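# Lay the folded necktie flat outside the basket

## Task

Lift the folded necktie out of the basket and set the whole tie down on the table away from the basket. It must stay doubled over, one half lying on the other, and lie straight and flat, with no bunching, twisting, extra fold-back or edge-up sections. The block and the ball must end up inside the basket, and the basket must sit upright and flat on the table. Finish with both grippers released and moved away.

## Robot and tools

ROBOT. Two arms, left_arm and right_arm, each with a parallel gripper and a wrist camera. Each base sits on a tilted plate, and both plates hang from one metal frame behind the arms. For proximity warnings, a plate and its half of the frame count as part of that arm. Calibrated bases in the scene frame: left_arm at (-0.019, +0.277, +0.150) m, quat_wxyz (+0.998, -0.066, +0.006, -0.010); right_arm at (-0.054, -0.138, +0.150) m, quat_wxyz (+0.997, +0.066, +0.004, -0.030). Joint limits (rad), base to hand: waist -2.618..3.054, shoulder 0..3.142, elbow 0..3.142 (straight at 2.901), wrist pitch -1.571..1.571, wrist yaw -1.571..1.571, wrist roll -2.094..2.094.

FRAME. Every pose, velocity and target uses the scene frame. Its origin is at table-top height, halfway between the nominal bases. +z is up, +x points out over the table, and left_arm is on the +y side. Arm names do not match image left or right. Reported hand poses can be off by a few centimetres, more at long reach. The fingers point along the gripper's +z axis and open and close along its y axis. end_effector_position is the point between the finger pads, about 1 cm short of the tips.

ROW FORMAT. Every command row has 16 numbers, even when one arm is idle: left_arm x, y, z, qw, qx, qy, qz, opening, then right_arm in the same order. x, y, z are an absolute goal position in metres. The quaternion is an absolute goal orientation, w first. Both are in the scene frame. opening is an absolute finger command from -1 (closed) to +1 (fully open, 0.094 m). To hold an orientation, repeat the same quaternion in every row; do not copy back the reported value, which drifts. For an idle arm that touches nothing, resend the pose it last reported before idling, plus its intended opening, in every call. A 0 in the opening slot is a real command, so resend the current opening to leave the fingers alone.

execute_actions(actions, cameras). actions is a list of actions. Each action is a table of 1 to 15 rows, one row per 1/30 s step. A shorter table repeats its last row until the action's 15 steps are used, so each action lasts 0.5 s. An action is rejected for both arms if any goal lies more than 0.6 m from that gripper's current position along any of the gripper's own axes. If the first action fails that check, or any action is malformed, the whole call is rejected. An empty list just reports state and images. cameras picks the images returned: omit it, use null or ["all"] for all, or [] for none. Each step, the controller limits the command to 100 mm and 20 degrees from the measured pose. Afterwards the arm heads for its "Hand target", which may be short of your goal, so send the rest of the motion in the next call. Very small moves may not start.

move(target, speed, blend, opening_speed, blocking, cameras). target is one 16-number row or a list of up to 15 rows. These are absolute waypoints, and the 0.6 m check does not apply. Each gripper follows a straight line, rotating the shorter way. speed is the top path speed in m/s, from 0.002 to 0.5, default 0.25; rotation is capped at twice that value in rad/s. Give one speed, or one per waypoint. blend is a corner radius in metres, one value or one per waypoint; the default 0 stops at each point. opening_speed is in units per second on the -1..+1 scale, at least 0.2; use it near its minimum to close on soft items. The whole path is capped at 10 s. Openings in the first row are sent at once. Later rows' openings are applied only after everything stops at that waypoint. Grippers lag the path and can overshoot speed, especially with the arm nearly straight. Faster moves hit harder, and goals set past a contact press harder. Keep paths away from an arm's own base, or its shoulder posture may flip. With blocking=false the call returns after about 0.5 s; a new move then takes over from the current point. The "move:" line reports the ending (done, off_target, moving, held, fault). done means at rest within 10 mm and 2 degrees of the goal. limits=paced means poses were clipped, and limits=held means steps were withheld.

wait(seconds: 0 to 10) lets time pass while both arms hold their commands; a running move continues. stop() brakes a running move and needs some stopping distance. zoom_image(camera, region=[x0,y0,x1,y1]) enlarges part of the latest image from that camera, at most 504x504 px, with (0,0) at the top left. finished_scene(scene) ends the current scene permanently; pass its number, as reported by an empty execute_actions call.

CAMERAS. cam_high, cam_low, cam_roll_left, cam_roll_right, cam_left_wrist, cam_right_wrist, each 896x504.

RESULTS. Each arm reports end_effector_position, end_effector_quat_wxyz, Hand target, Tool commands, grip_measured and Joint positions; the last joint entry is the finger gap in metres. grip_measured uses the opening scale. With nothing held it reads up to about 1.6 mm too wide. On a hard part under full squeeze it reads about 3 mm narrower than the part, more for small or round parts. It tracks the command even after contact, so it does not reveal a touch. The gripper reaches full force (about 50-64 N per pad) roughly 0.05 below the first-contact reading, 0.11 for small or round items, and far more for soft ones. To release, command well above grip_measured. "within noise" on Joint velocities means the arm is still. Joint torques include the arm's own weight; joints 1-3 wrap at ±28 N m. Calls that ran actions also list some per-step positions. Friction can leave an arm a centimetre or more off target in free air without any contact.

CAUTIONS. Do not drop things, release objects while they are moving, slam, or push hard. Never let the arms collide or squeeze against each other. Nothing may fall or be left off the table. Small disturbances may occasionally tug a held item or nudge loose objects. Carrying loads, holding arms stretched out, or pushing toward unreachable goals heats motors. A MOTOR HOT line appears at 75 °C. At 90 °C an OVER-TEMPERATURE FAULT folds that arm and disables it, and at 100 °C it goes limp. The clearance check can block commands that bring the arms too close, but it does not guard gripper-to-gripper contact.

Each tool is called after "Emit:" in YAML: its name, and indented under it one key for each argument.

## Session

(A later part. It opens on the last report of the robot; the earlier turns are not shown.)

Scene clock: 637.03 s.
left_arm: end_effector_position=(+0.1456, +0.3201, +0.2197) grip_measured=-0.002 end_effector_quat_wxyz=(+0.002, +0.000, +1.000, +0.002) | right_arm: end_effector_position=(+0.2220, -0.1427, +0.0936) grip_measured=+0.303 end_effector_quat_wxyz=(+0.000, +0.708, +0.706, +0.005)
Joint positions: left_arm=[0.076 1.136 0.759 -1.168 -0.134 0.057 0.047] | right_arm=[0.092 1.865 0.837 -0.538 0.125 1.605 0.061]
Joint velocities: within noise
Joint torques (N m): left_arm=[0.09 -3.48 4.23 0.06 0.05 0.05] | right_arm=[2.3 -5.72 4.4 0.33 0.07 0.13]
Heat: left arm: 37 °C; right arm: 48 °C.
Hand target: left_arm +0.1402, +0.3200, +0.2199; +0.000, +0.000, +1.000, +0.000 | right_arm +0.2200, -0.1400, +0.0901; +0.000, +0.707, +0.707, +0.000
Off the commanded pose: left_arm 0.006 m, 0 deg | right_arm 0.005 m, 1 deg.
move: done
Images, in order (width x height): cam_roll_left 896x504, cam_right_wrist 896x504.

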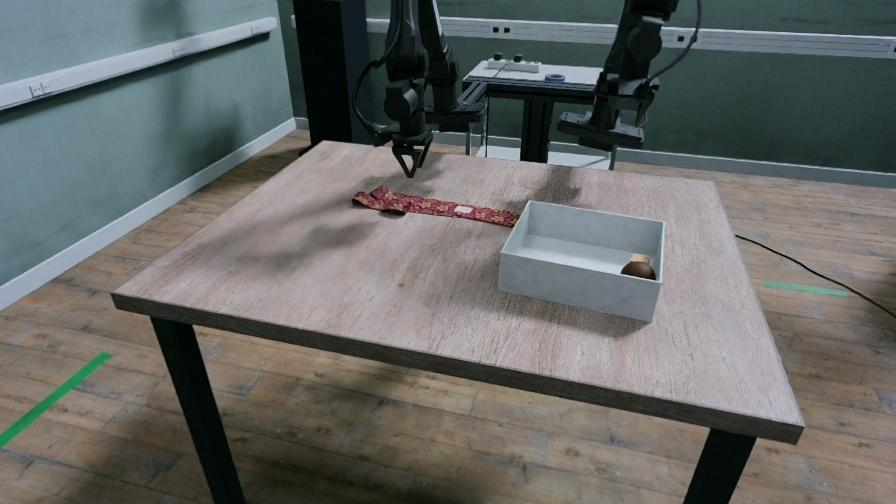

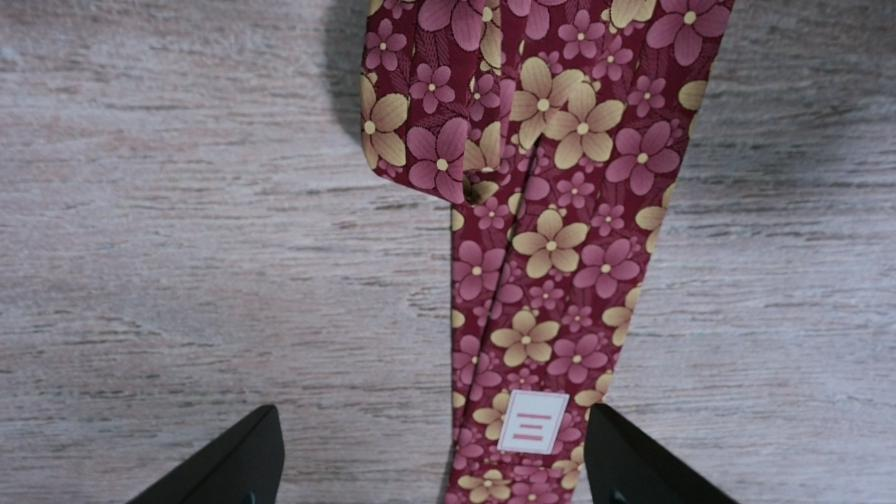

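Emit:
move:
  target:
    - [0.14,0.32,0.22,0,0,1,0,0,0.225,-0.185,0.05,0,0.7071,0.7071,0,0.5]
    - [0.14,0.32,0.22,0,0,1,0,0,0.225,-0.185,-0.006,0,0.7071,0.7071,0,0.5]
  speed: 0.1
  cameras: ["cam_right_wrist","cam_roll_left","cam_roll_right"]

Emit:
zoom_image:
  camera: "cam_roll_right"
  region: [265, 180, 365, 255]

Emit:
zoom_image:
  camera: "cam_roll_left"
  region: [340, 160, 440, 225]

Scene clock: 662.17 s.
left_arm: end_effector_position=(+0.1456, +0.3201, +0.2197) grip_measured=-0.002 end_effector_quat_wxyz=(+0.002, +0.000, +1.000, +0.002) | right_arm: end_effector_position=(+0.2258, -0.1825, -0.0028) grip_measured=+0.497 end_effector_quat_wxyz=(-0.001, +0.708, +0.706, +0.002)
Joint positions: left_arm=[0.076 1.136 0.759 -1.168 -0.134 0.057 0.047] | right_arm=[-0.093 2.204 0.821 -0.164 0.124 1.42 0.07]
Joint velocities: within noise
Joint torques (N m): left_arm=[0.01 -3.43 4.41 0.06 0.01 0.04] | right_arm=[0.66 -6.94 2.99 0.33 0.03 -0.11]
Heat: left arm: 36 °C; right arm: 43 °C.
Hand target: left_arm +0.1402, +0.3200, +0.2199; +0.000, +0.000, +1.000, +0.000 | right_arm +0.2250, -0.1849, -0.0059; +0.000, +0.707, +0.707, +0.000
Off the commanded pose: left_arm 0.006 m, 0 deg | right_arm 0.004 m, 0 deg.
move: done
Images, in order (width x height): cam_roll_left 896x504, cam_roll_right 896x504, cam_right_wrist 896x504.

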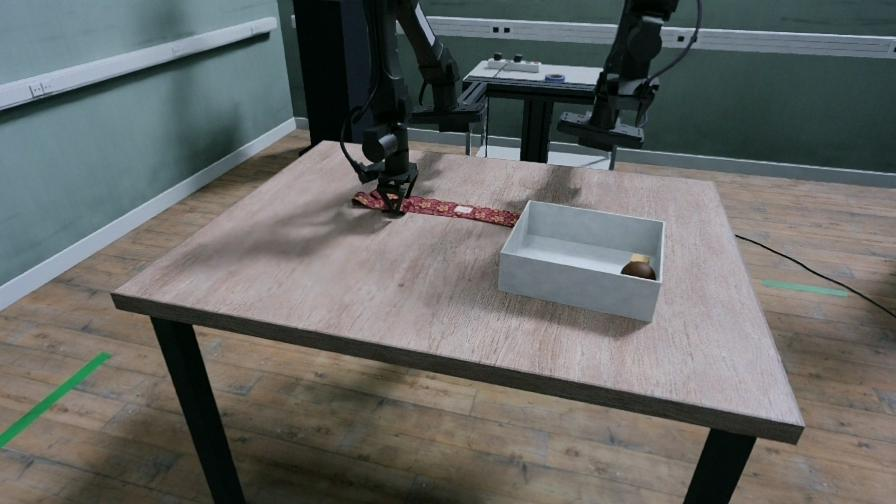

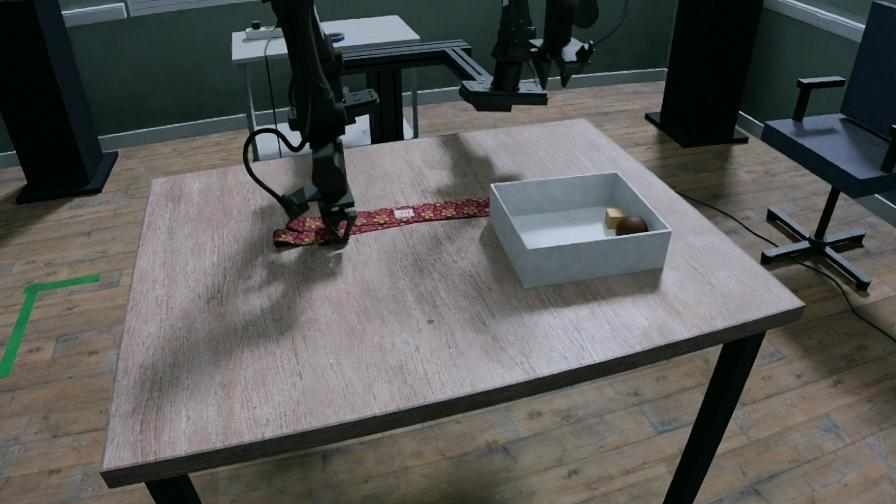

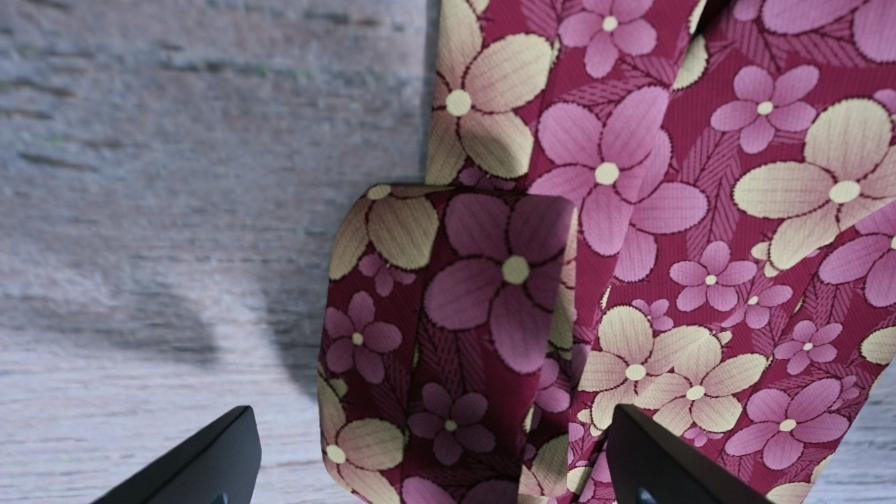

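Scaled by 5.040 from the camera's 896x504 image, which has a finer 1280x720 frame.

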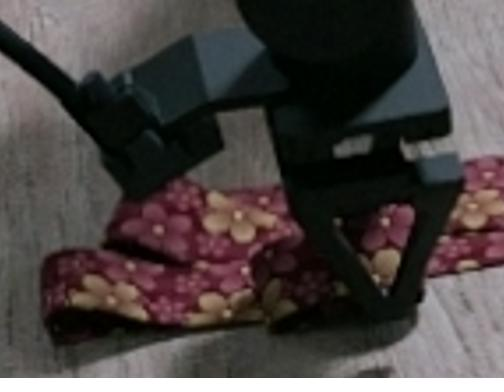

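Scaled by 5.040 from the camera's 896x504 image, which has a finer 1280x720 frame.

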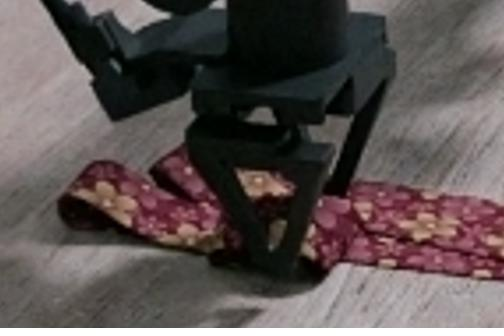

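Emit:
move:
  target:
    - [0.14,0.32,0.22,0,0,1,0,0,0.225,-0.213,0.005,0,0.7071,0.7071,0,0.5]
    - [0.14,0.32,0.22,0,0,1,0,0,0.225,-0.213,-0.012,0,0.7071,0.7071,0,0.5]
  speed: 0.08
  cameras: ["cam_right_wrist","cam_roll_left","cam_roll_right"]

Emit:
zoom_image:
  camera: "cam_roll_right"
  region: [265, 180, 365, 255]

Scene clock: 689.83 s.
left_arm: end_effector_position=(+0.1456, +0.3201, +0.2197) grip_measured=-0.002 end_effector_quat_wxyz=(+0.002, +0.000, +1.000, +0.002) | right_arm: end_effector_position=(+0.2206, -0.2095, -0.0091) grip_measured=+0.497 end_effector_quat_wxyz=(-0.005, +0.708, +0.706, -0.001)
Joint positions: left_arm=[0.076 1.136 0.759 -1.168 -0.134 0.057 0.047] | right_arm=[-0.19 2.218 0.831 -0.158 0.124 1.321 0.07]
Joint velocities: within noise
Joint torques (N m): left_arm=[0.13 -3.41 4.3 0.02 0.05 0.04] | right_arm=[0.7 -6.78 4.05 0.33 0.03 -0.11]
Heat: left arm: 36 °C; right arm: 44 °C.
Hand target: left_arm +0.1402, +0.3200, +0.2199; +0.000, +0.000, +1.000, +0.000 | right_arm +0.2249, -0.2130, -0.0119; +0.000, +0.707, +0.707, +0.000
Off the commanded pose: left_arm 0.006 m, 0 deg | right_arm 0.006 m, 1 deg.
move: done
Images, in order (width x height): cam_roll_left 896x504, cam_roll_right 896x504, cam_right_wrist 896x504.

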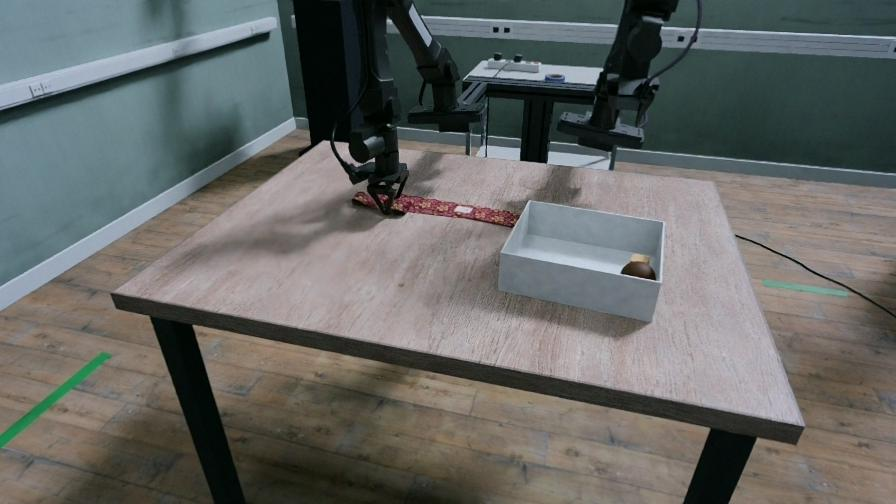

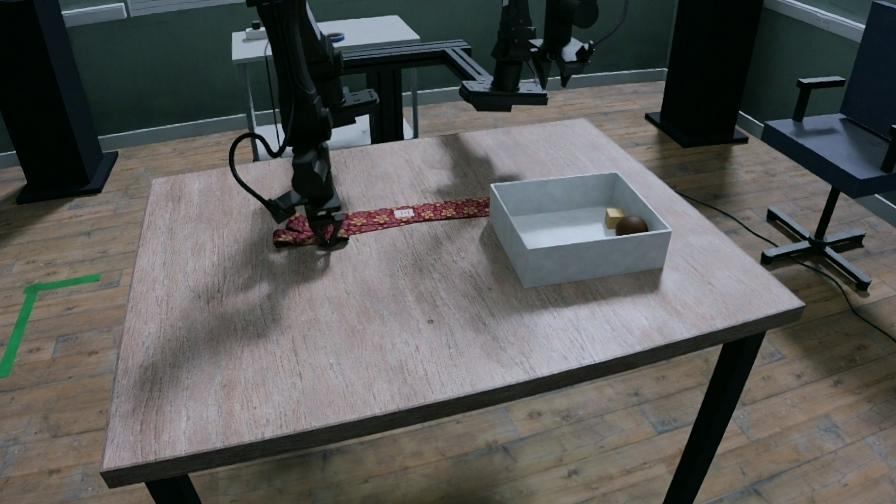

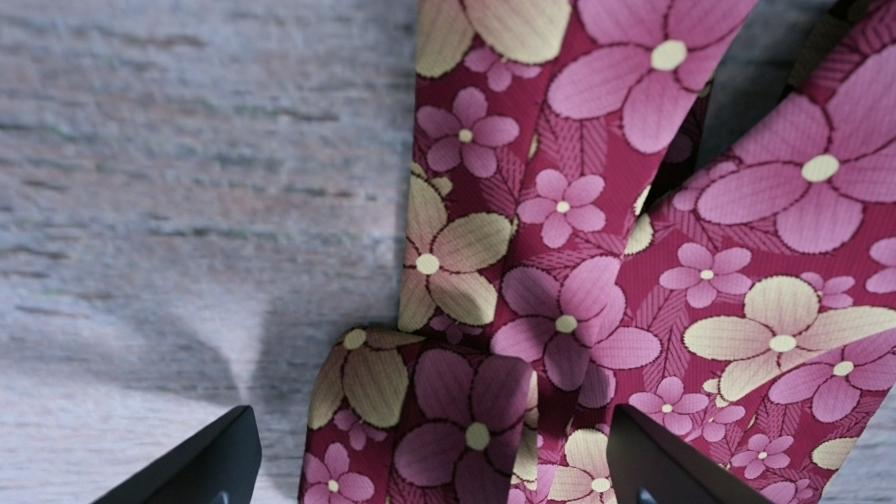

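Scaled by 5.040 from the camera's 896x504 image, which has a finer 1280x720 frame.

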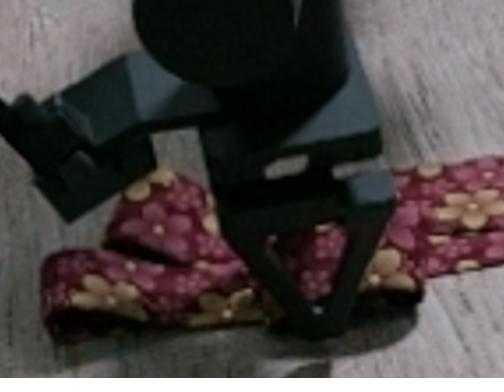

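Emit:
move:
  target: [0.14,0.32,0.22,0,0,1,0,0,0.222,-0.213,-0.012,0,0.7071,0.7071,0,-0.9]
  speed: 0.08
  opening_speed: 0.6
  cameras: ["cam_right_wrist","cam_roll_left"]

Emit:
move:
  target: [0.14,0.32,0.22,0,0,1,0,0,0.222,-0.213,0.03,0,0.7071,0.7071,0,-0.9]
  speed: 0.05
  cameras: ["cam_right_wrist","cam_roll_left","cam_roll_right"]

Emit:
zoom_image:
  camera: "cam_roll_right"
  region: [265, 180, 365, 255]

Emit:
zoom_image:
  camera: "cam_roll_left"
  region: [340, 160, 440, 225]

Scene clock: 703.47 s.
left_arm: end_effector_position=(+0.1456, +0.3201, +0.2197) grip_measured=-0.002 end_effector_quat_wxyz=(+0.002, +0.000, +1.000, +0.002) | right_arm: end_effector_position=(+0.2232, -0.2102, -0.0091) grip_measured=-0.892 end_effector_quat_wxyz=(+0.000, +0.707, +0.707, +0.001)
Joint positions: left_arm=[0.076 1.136 0.759 -1.168 -0.134 0.057 0.047] | right_arm=[-0.19 2.218 0.831 -0.147 0.124 1.317 0.005]
Joint velocities: within noise
Joint torques (N m): left_arm=[0.09 -3.3 4.44 0.02 0.04 0.04] | right_arm=[0.36 -7.13 2.96 0.34 0.02 -0.11]
Heat: left arm: 36 °C; right arm: 44 °C.
Hand target: left_arm +0.1402, +0.3200, +0.2199; +0.000, +0.000, +1.000, +0.000 | right_arm +0.2219, -0.2129, -0.0120; +0.000, +0.707, +0.707, +0.000
Off the commanded pose: left_arm 0.006 m, 0 deg | right_arm 0.004 m, 0 deg.
move: done
Images, in order (width x height): cam_roll_left 896x504, cam_right_wrist 896x504.

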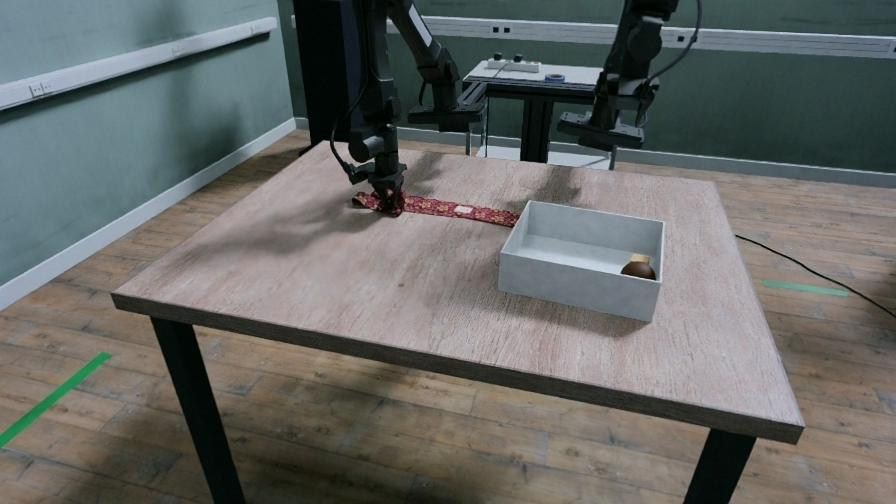

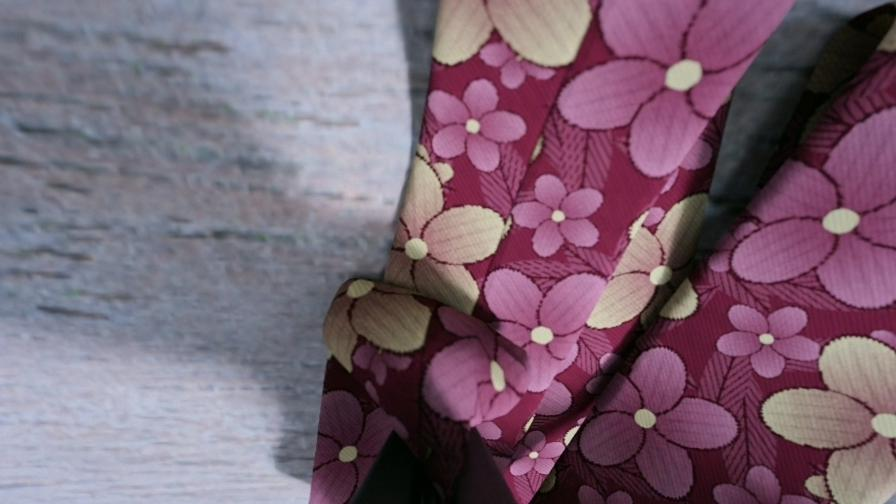

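Scene clock: 704.93 s.
left_arm: end_effector_position=(+0.1456, +0.3201, +0.2197) grip_measured=-0.002 end_effector_quat_wxyz=(+0.002, +0.000, +1.000, +0.002) | right_arm: end_effector_position=(+0.2210, -0.2137, +0.0217) grip_measured=-0.893 end_effector_quat_wxyz=(-0.005, +0.706, +0.708, -0.002)
Joint positions: left_arm=[0.076 1.136 0.759 -1.168 -0.134 0.057 0.047] | right_arm=[-0.19 2.1 0.831 -0.276 0.124 1.318 0.005]
Joint velocities: within noise
Joint torques (N m): left_arm=[-0.01 -3.29 4.45 0.03 0.04 0.01] | right_arm=[1.98 -10.36 2.92 0.03 0.02 0.1]
Heat: left arm: 36 °C; right arm: 44 °C.
Hand target: left_arm +0.1402, +0.3200, +0.2199; +0.000, +0.000, +1.000, +0.000 | right_arm +0.2220, -0.2130, +0.0297; +0.000, +0.707, +0.707, +0.000
Off the commanded pose: left_arm 0.006 m, 0 deg | right_arm 0.008 m, 1 deg.
move: done
Images, in order (width x height): cam_roll_left 896x504, cam_roll_right 896x504, cam_right_wrist 896x504.

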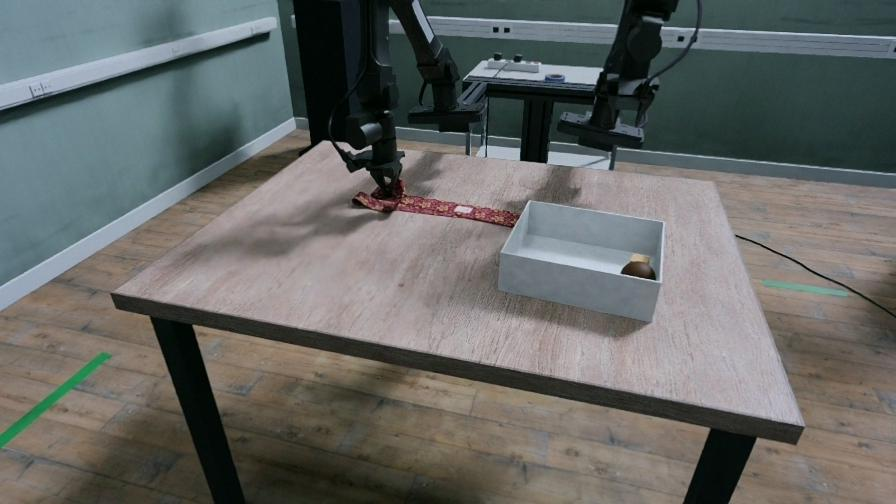

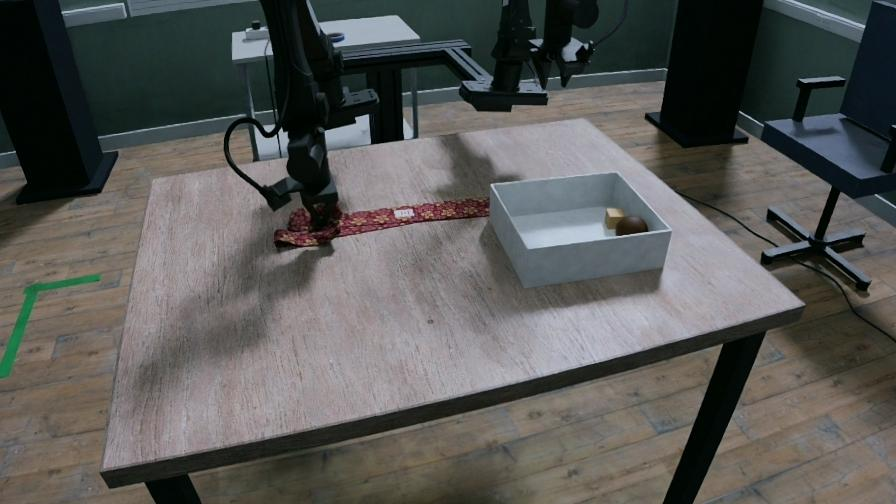

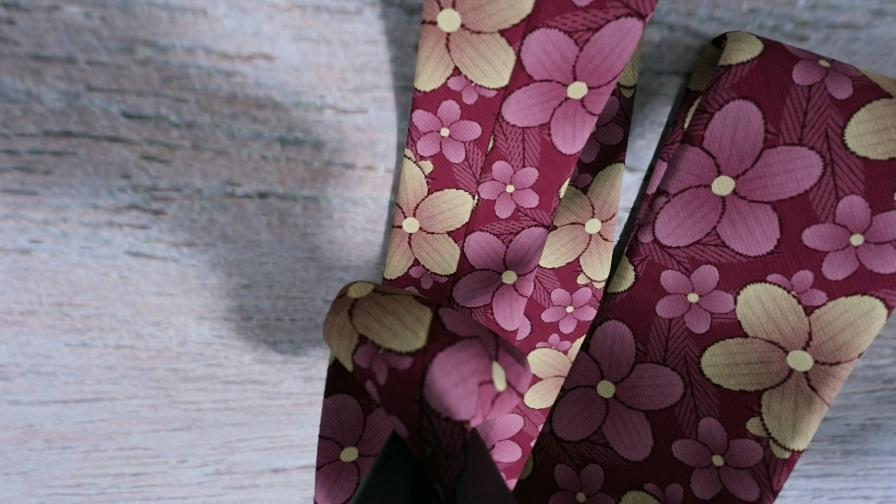

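Scaled by 5.040 from the camera's 896x504 image, which has a finer 1280x720 frame.

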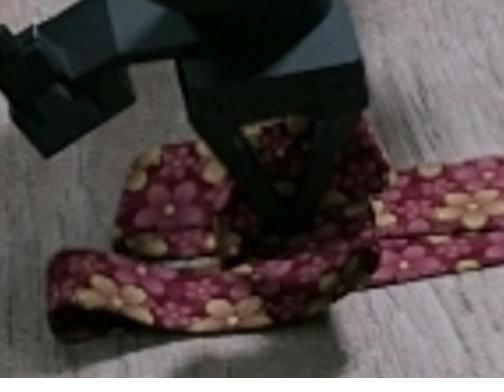

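Scaled by 5.040 from the camera's 896x504 image, which has a finer 1280x720 frame.

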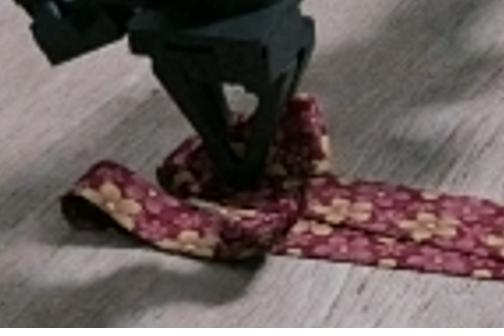

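Gripped the fold end; lift more and carry toward −y.

Emit:
move:
  target:
    - [0.14,0.32,0.22,0,0,1,0,0,0.215,-0.22,0.08,0,0.7071,0.7071,0,-0.95]
  speed: 0.08

Emit:
zoom_image:
  camera: "cam_roll_right"
  region: [265, 180, 365, 255]

Emit:
zoom_image:
  camera: "cam_roll_left"
  region: [340, 140, 440, 225]

Scene clock: 731.77 s.
left_arm: end_effector_position=(+0.1456, +0.3201, +0.2197) grip_measured=-0.002 end_effector_quat_wxyz=(+0.002, +0.000, +1.000, +0.002) | right_arm: end_effector_position=(+0.2109, -0.2175, +0.0710) grip_measured=-0.945 end_effector_quat_wxyz=(-0.009, +0.706, +0.708, -0.004)
Joint positions: left_arm=[0.076 1.136 0.759 -1.168 -0.134 0.057 0.047] | right_arm=[-0.19 1.907 0.825 -0.473 0.124 1.318 0.003]
Joint velocities: within noise
Joint torques (N m): left_arm=[0.17 -3.38 4.45 0.08 0 0.04] | right_arm=[1.14 -9.29 5.03 0.05 0.02 0.04]
Heat: left arm: 36 °C; right arm: 48 °C.
Hand target: left_arm +0.1402, +0.3200, +0.2199; +0.000, +0.000, +1.000, +0.000 | right_arm +0.2149, -0.2199, +0.0797; +0.000, +0.707, +0.707, +0.000
Off the commanded pose: left_arm 0.006 m, 0 deg | right_arm 0.010 m, 1 deg.
move: done

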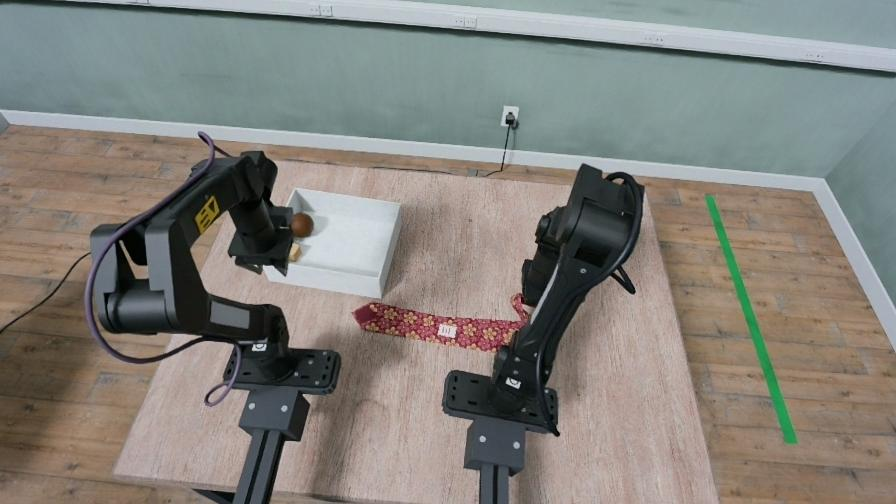

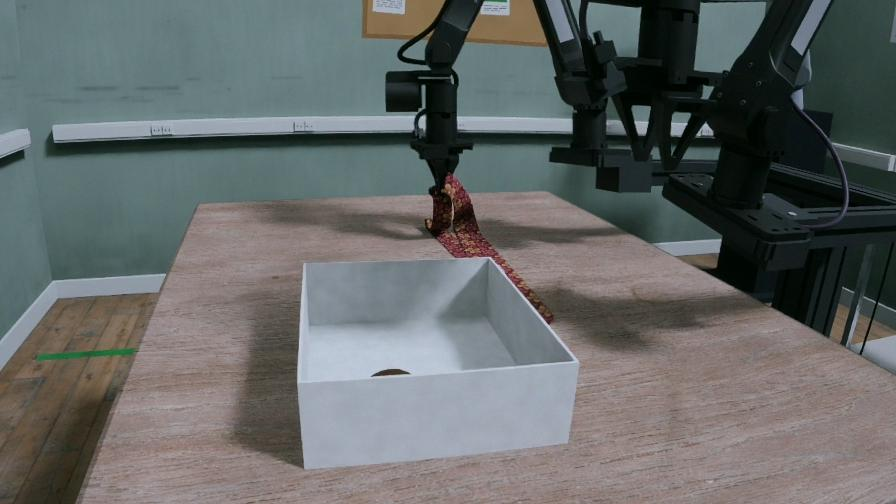

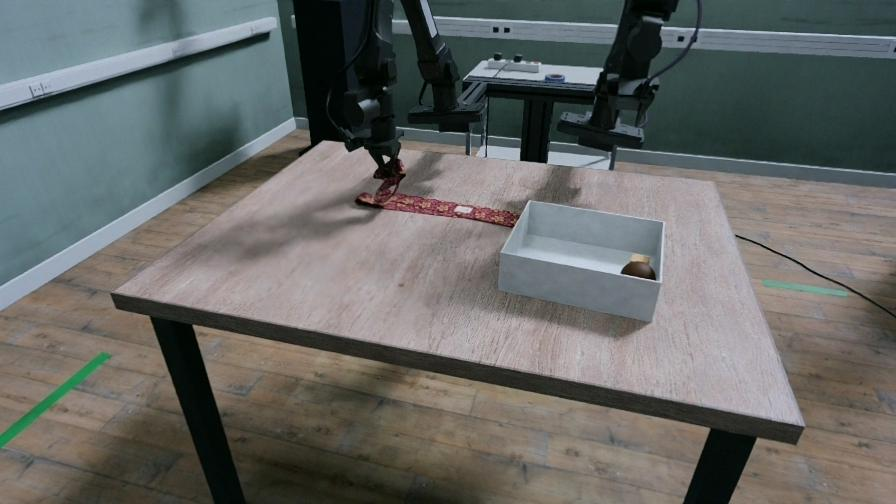

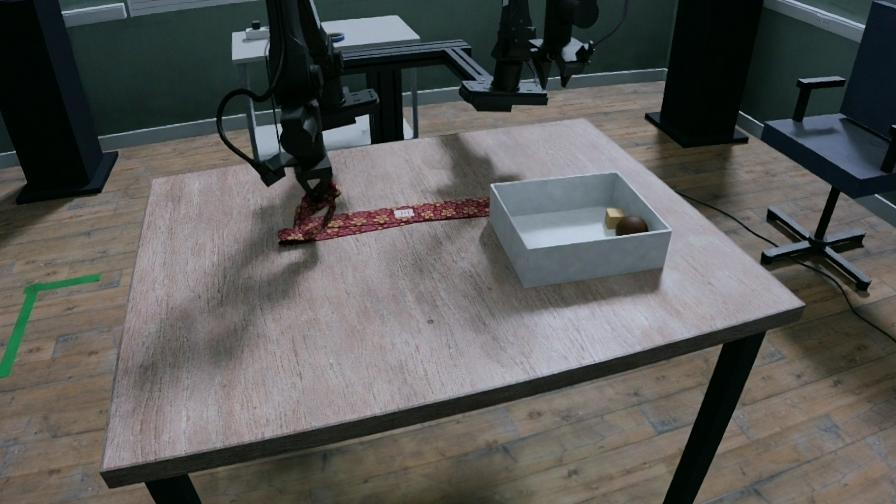

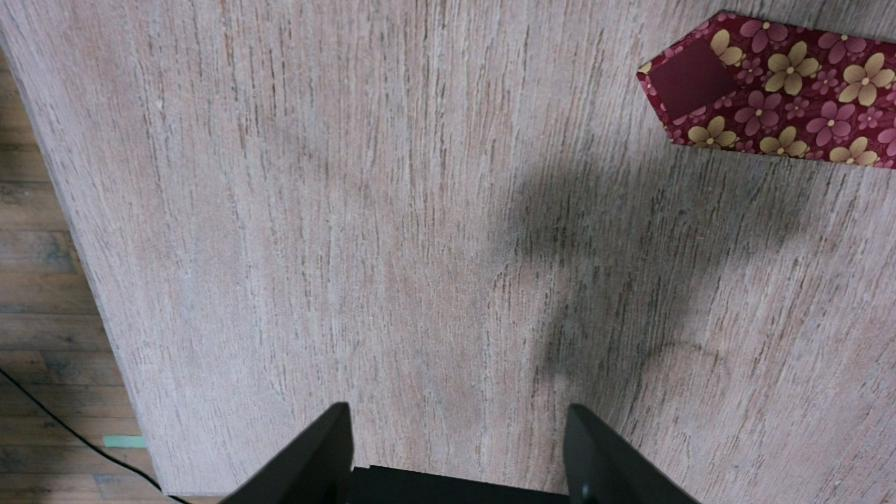

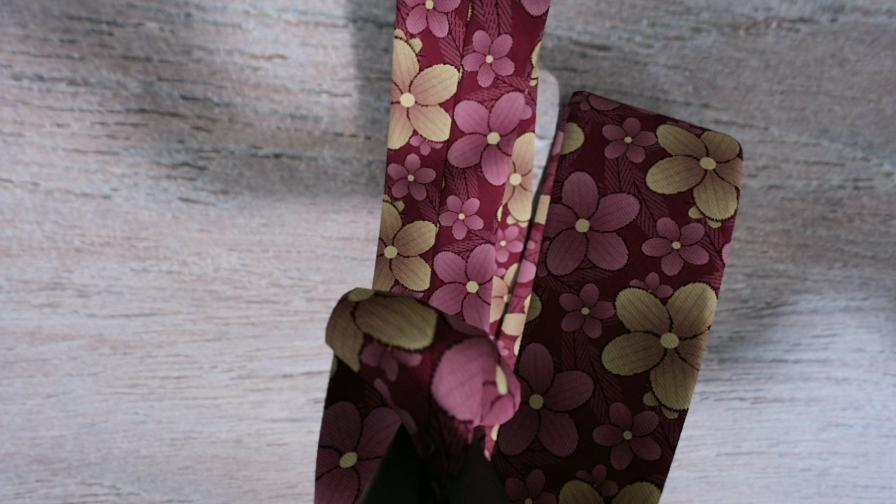

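Scaled by 5.040 from the camera's 896x504 image, which has a finer 1280x720 frame.

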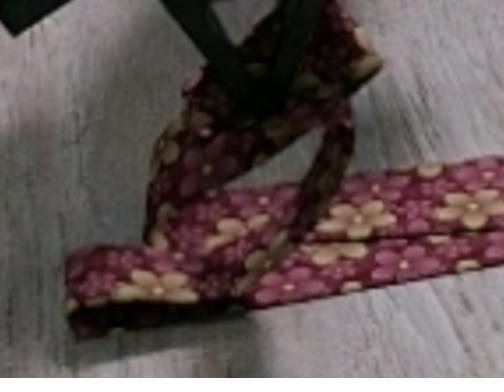

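Scaled by 5.040 from the camera's 896x504 image, which has a finer 1280x720 frame.

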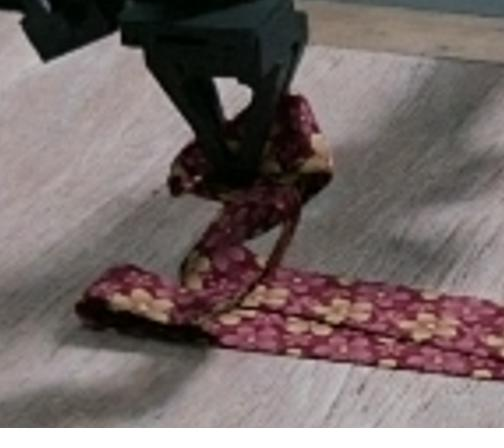

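Emit:
move:
  target:
    - [0.14,0.32,0.22,0,0,1,0,0,0.20,-0.25,0.16,0,0.7071,0.7071,0,-0.95]
    - [0.14,0.32,0.22,0,0,1,0,0,0.17,-0.30,0.20,0,0.7071,0.7071,0,-0.95]
  speed: 0.08
  blend: 0.03

Emit:
zoom_image:
  camera: "cam_roll_right"
  region: [225, 140, 365, 255]

Emit:
zoom_image:
  camera: "cam_roll_left"
  region: [320, 100, 460, 225]

Scene clock: 746.10 s.
left_arm: end_effector_position=(+0.1456, +0.3201, +0.2197) grip_measured=-0.002 end_effector_quat_wxyz=(+0.002, +0.000, +1.000, +0.002) | right_arm: end_effector_position=(+0.1654, -0.2939, +0.1867) grip_measured=-0.945 end_effector_quat_wxyz=(-0.019, +0.707, +0.707, -0.005)
Joint positions: left_arm=[0.076 1.136 0.759 -1.168 -0.134 0.057 0.047] | right_arm=[-0.468 1.562 1.007 -0.985 0.113 1.043 0.003]
Joint velocities: within noise
Joint torques (N m): left_arm=[-0.05 -3.29 4.34 0.07 0.03 0.03] | right_arm=[0.35 -7.98 8.58 0 -0.01 -0.11]
Heat: left arm: 36 °C; right arm: 49 °C.
Hand target: left_arm +0.1402, +0.3200, +0.2199; +0.000, +0.000, +1.000, +0.000 | right_arm +0.1698, -0.2999, +0.1997; +0.000, +0.707, +0.707, +0.000
Off the commanded pose: left_arm 0.006 m, 0 deg | right_arm 0.015 m, 2 deg.
move: off_target (right_arm)

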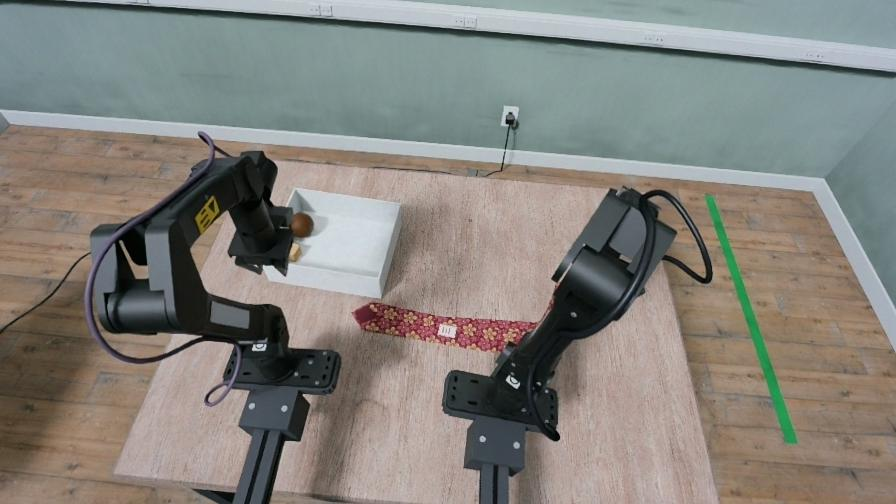

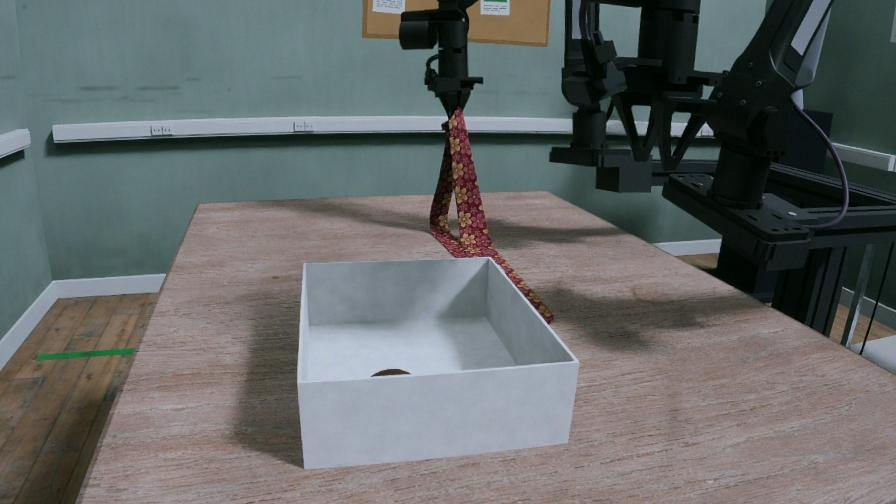

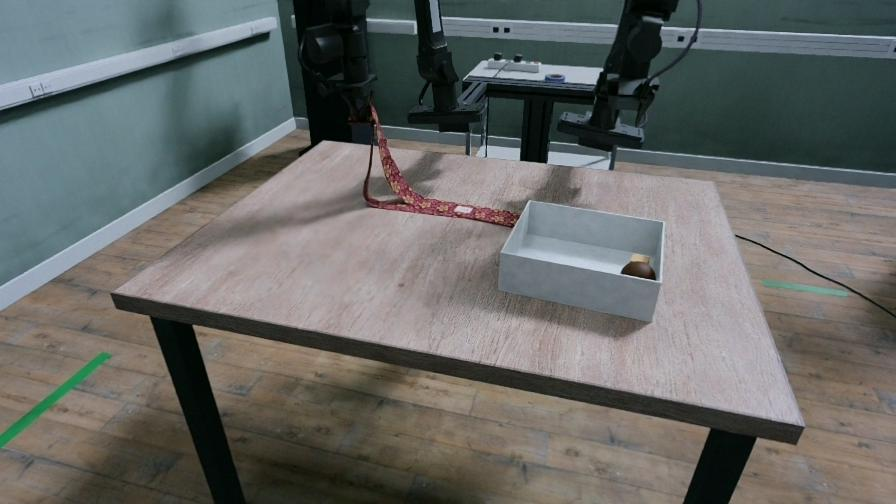

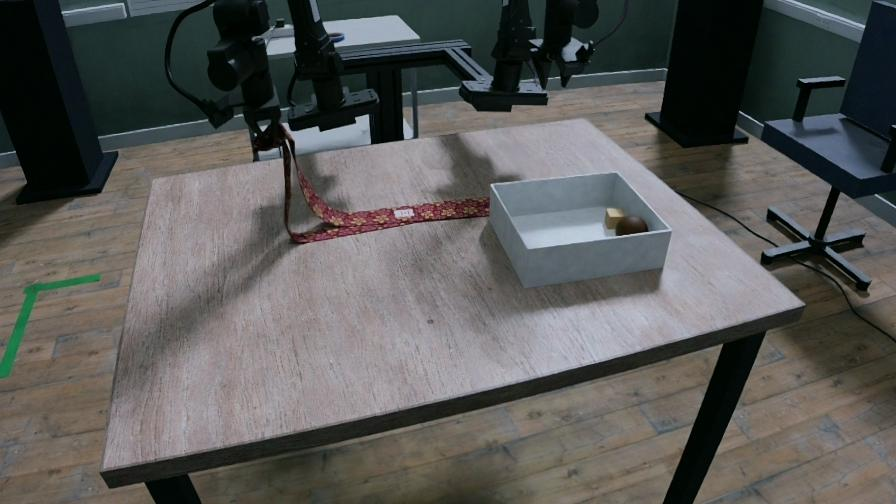

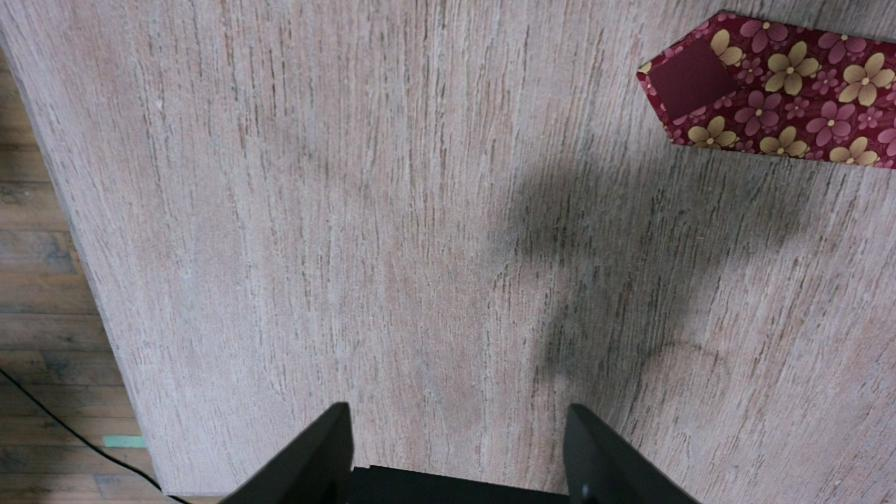

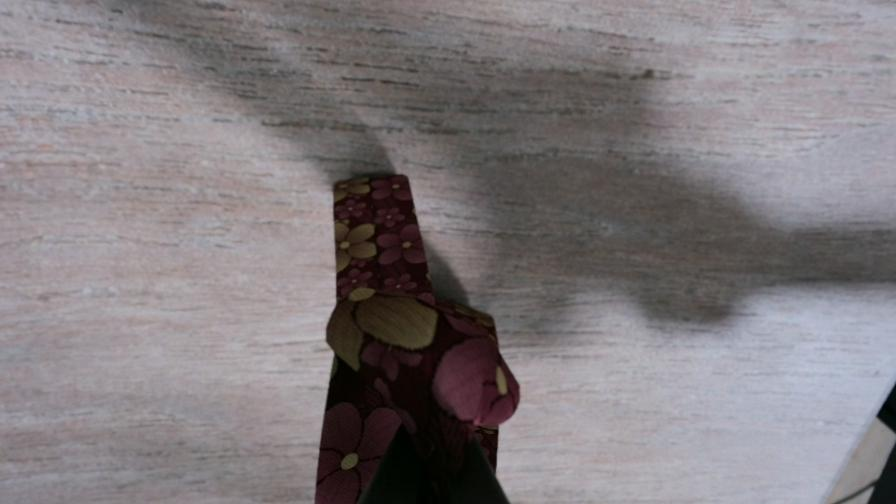

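Scaled by 3.600 from the camera's 896x504 image, which has a finer 1280x720 frame.

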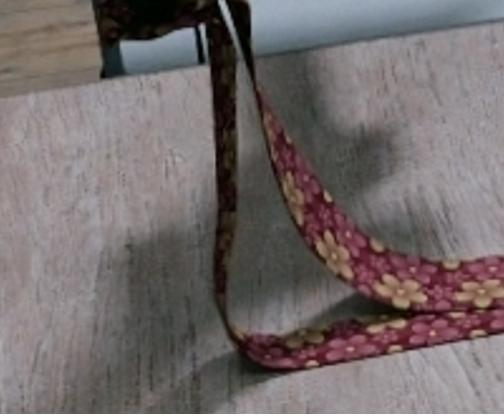

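Scaled by 3.600 from the camera's 896x504 image, which has a finer 1280x720 frame.

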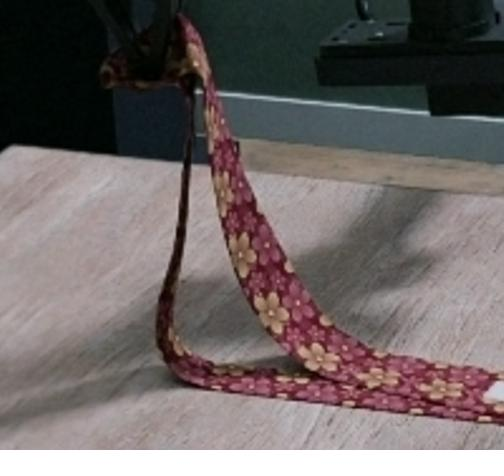

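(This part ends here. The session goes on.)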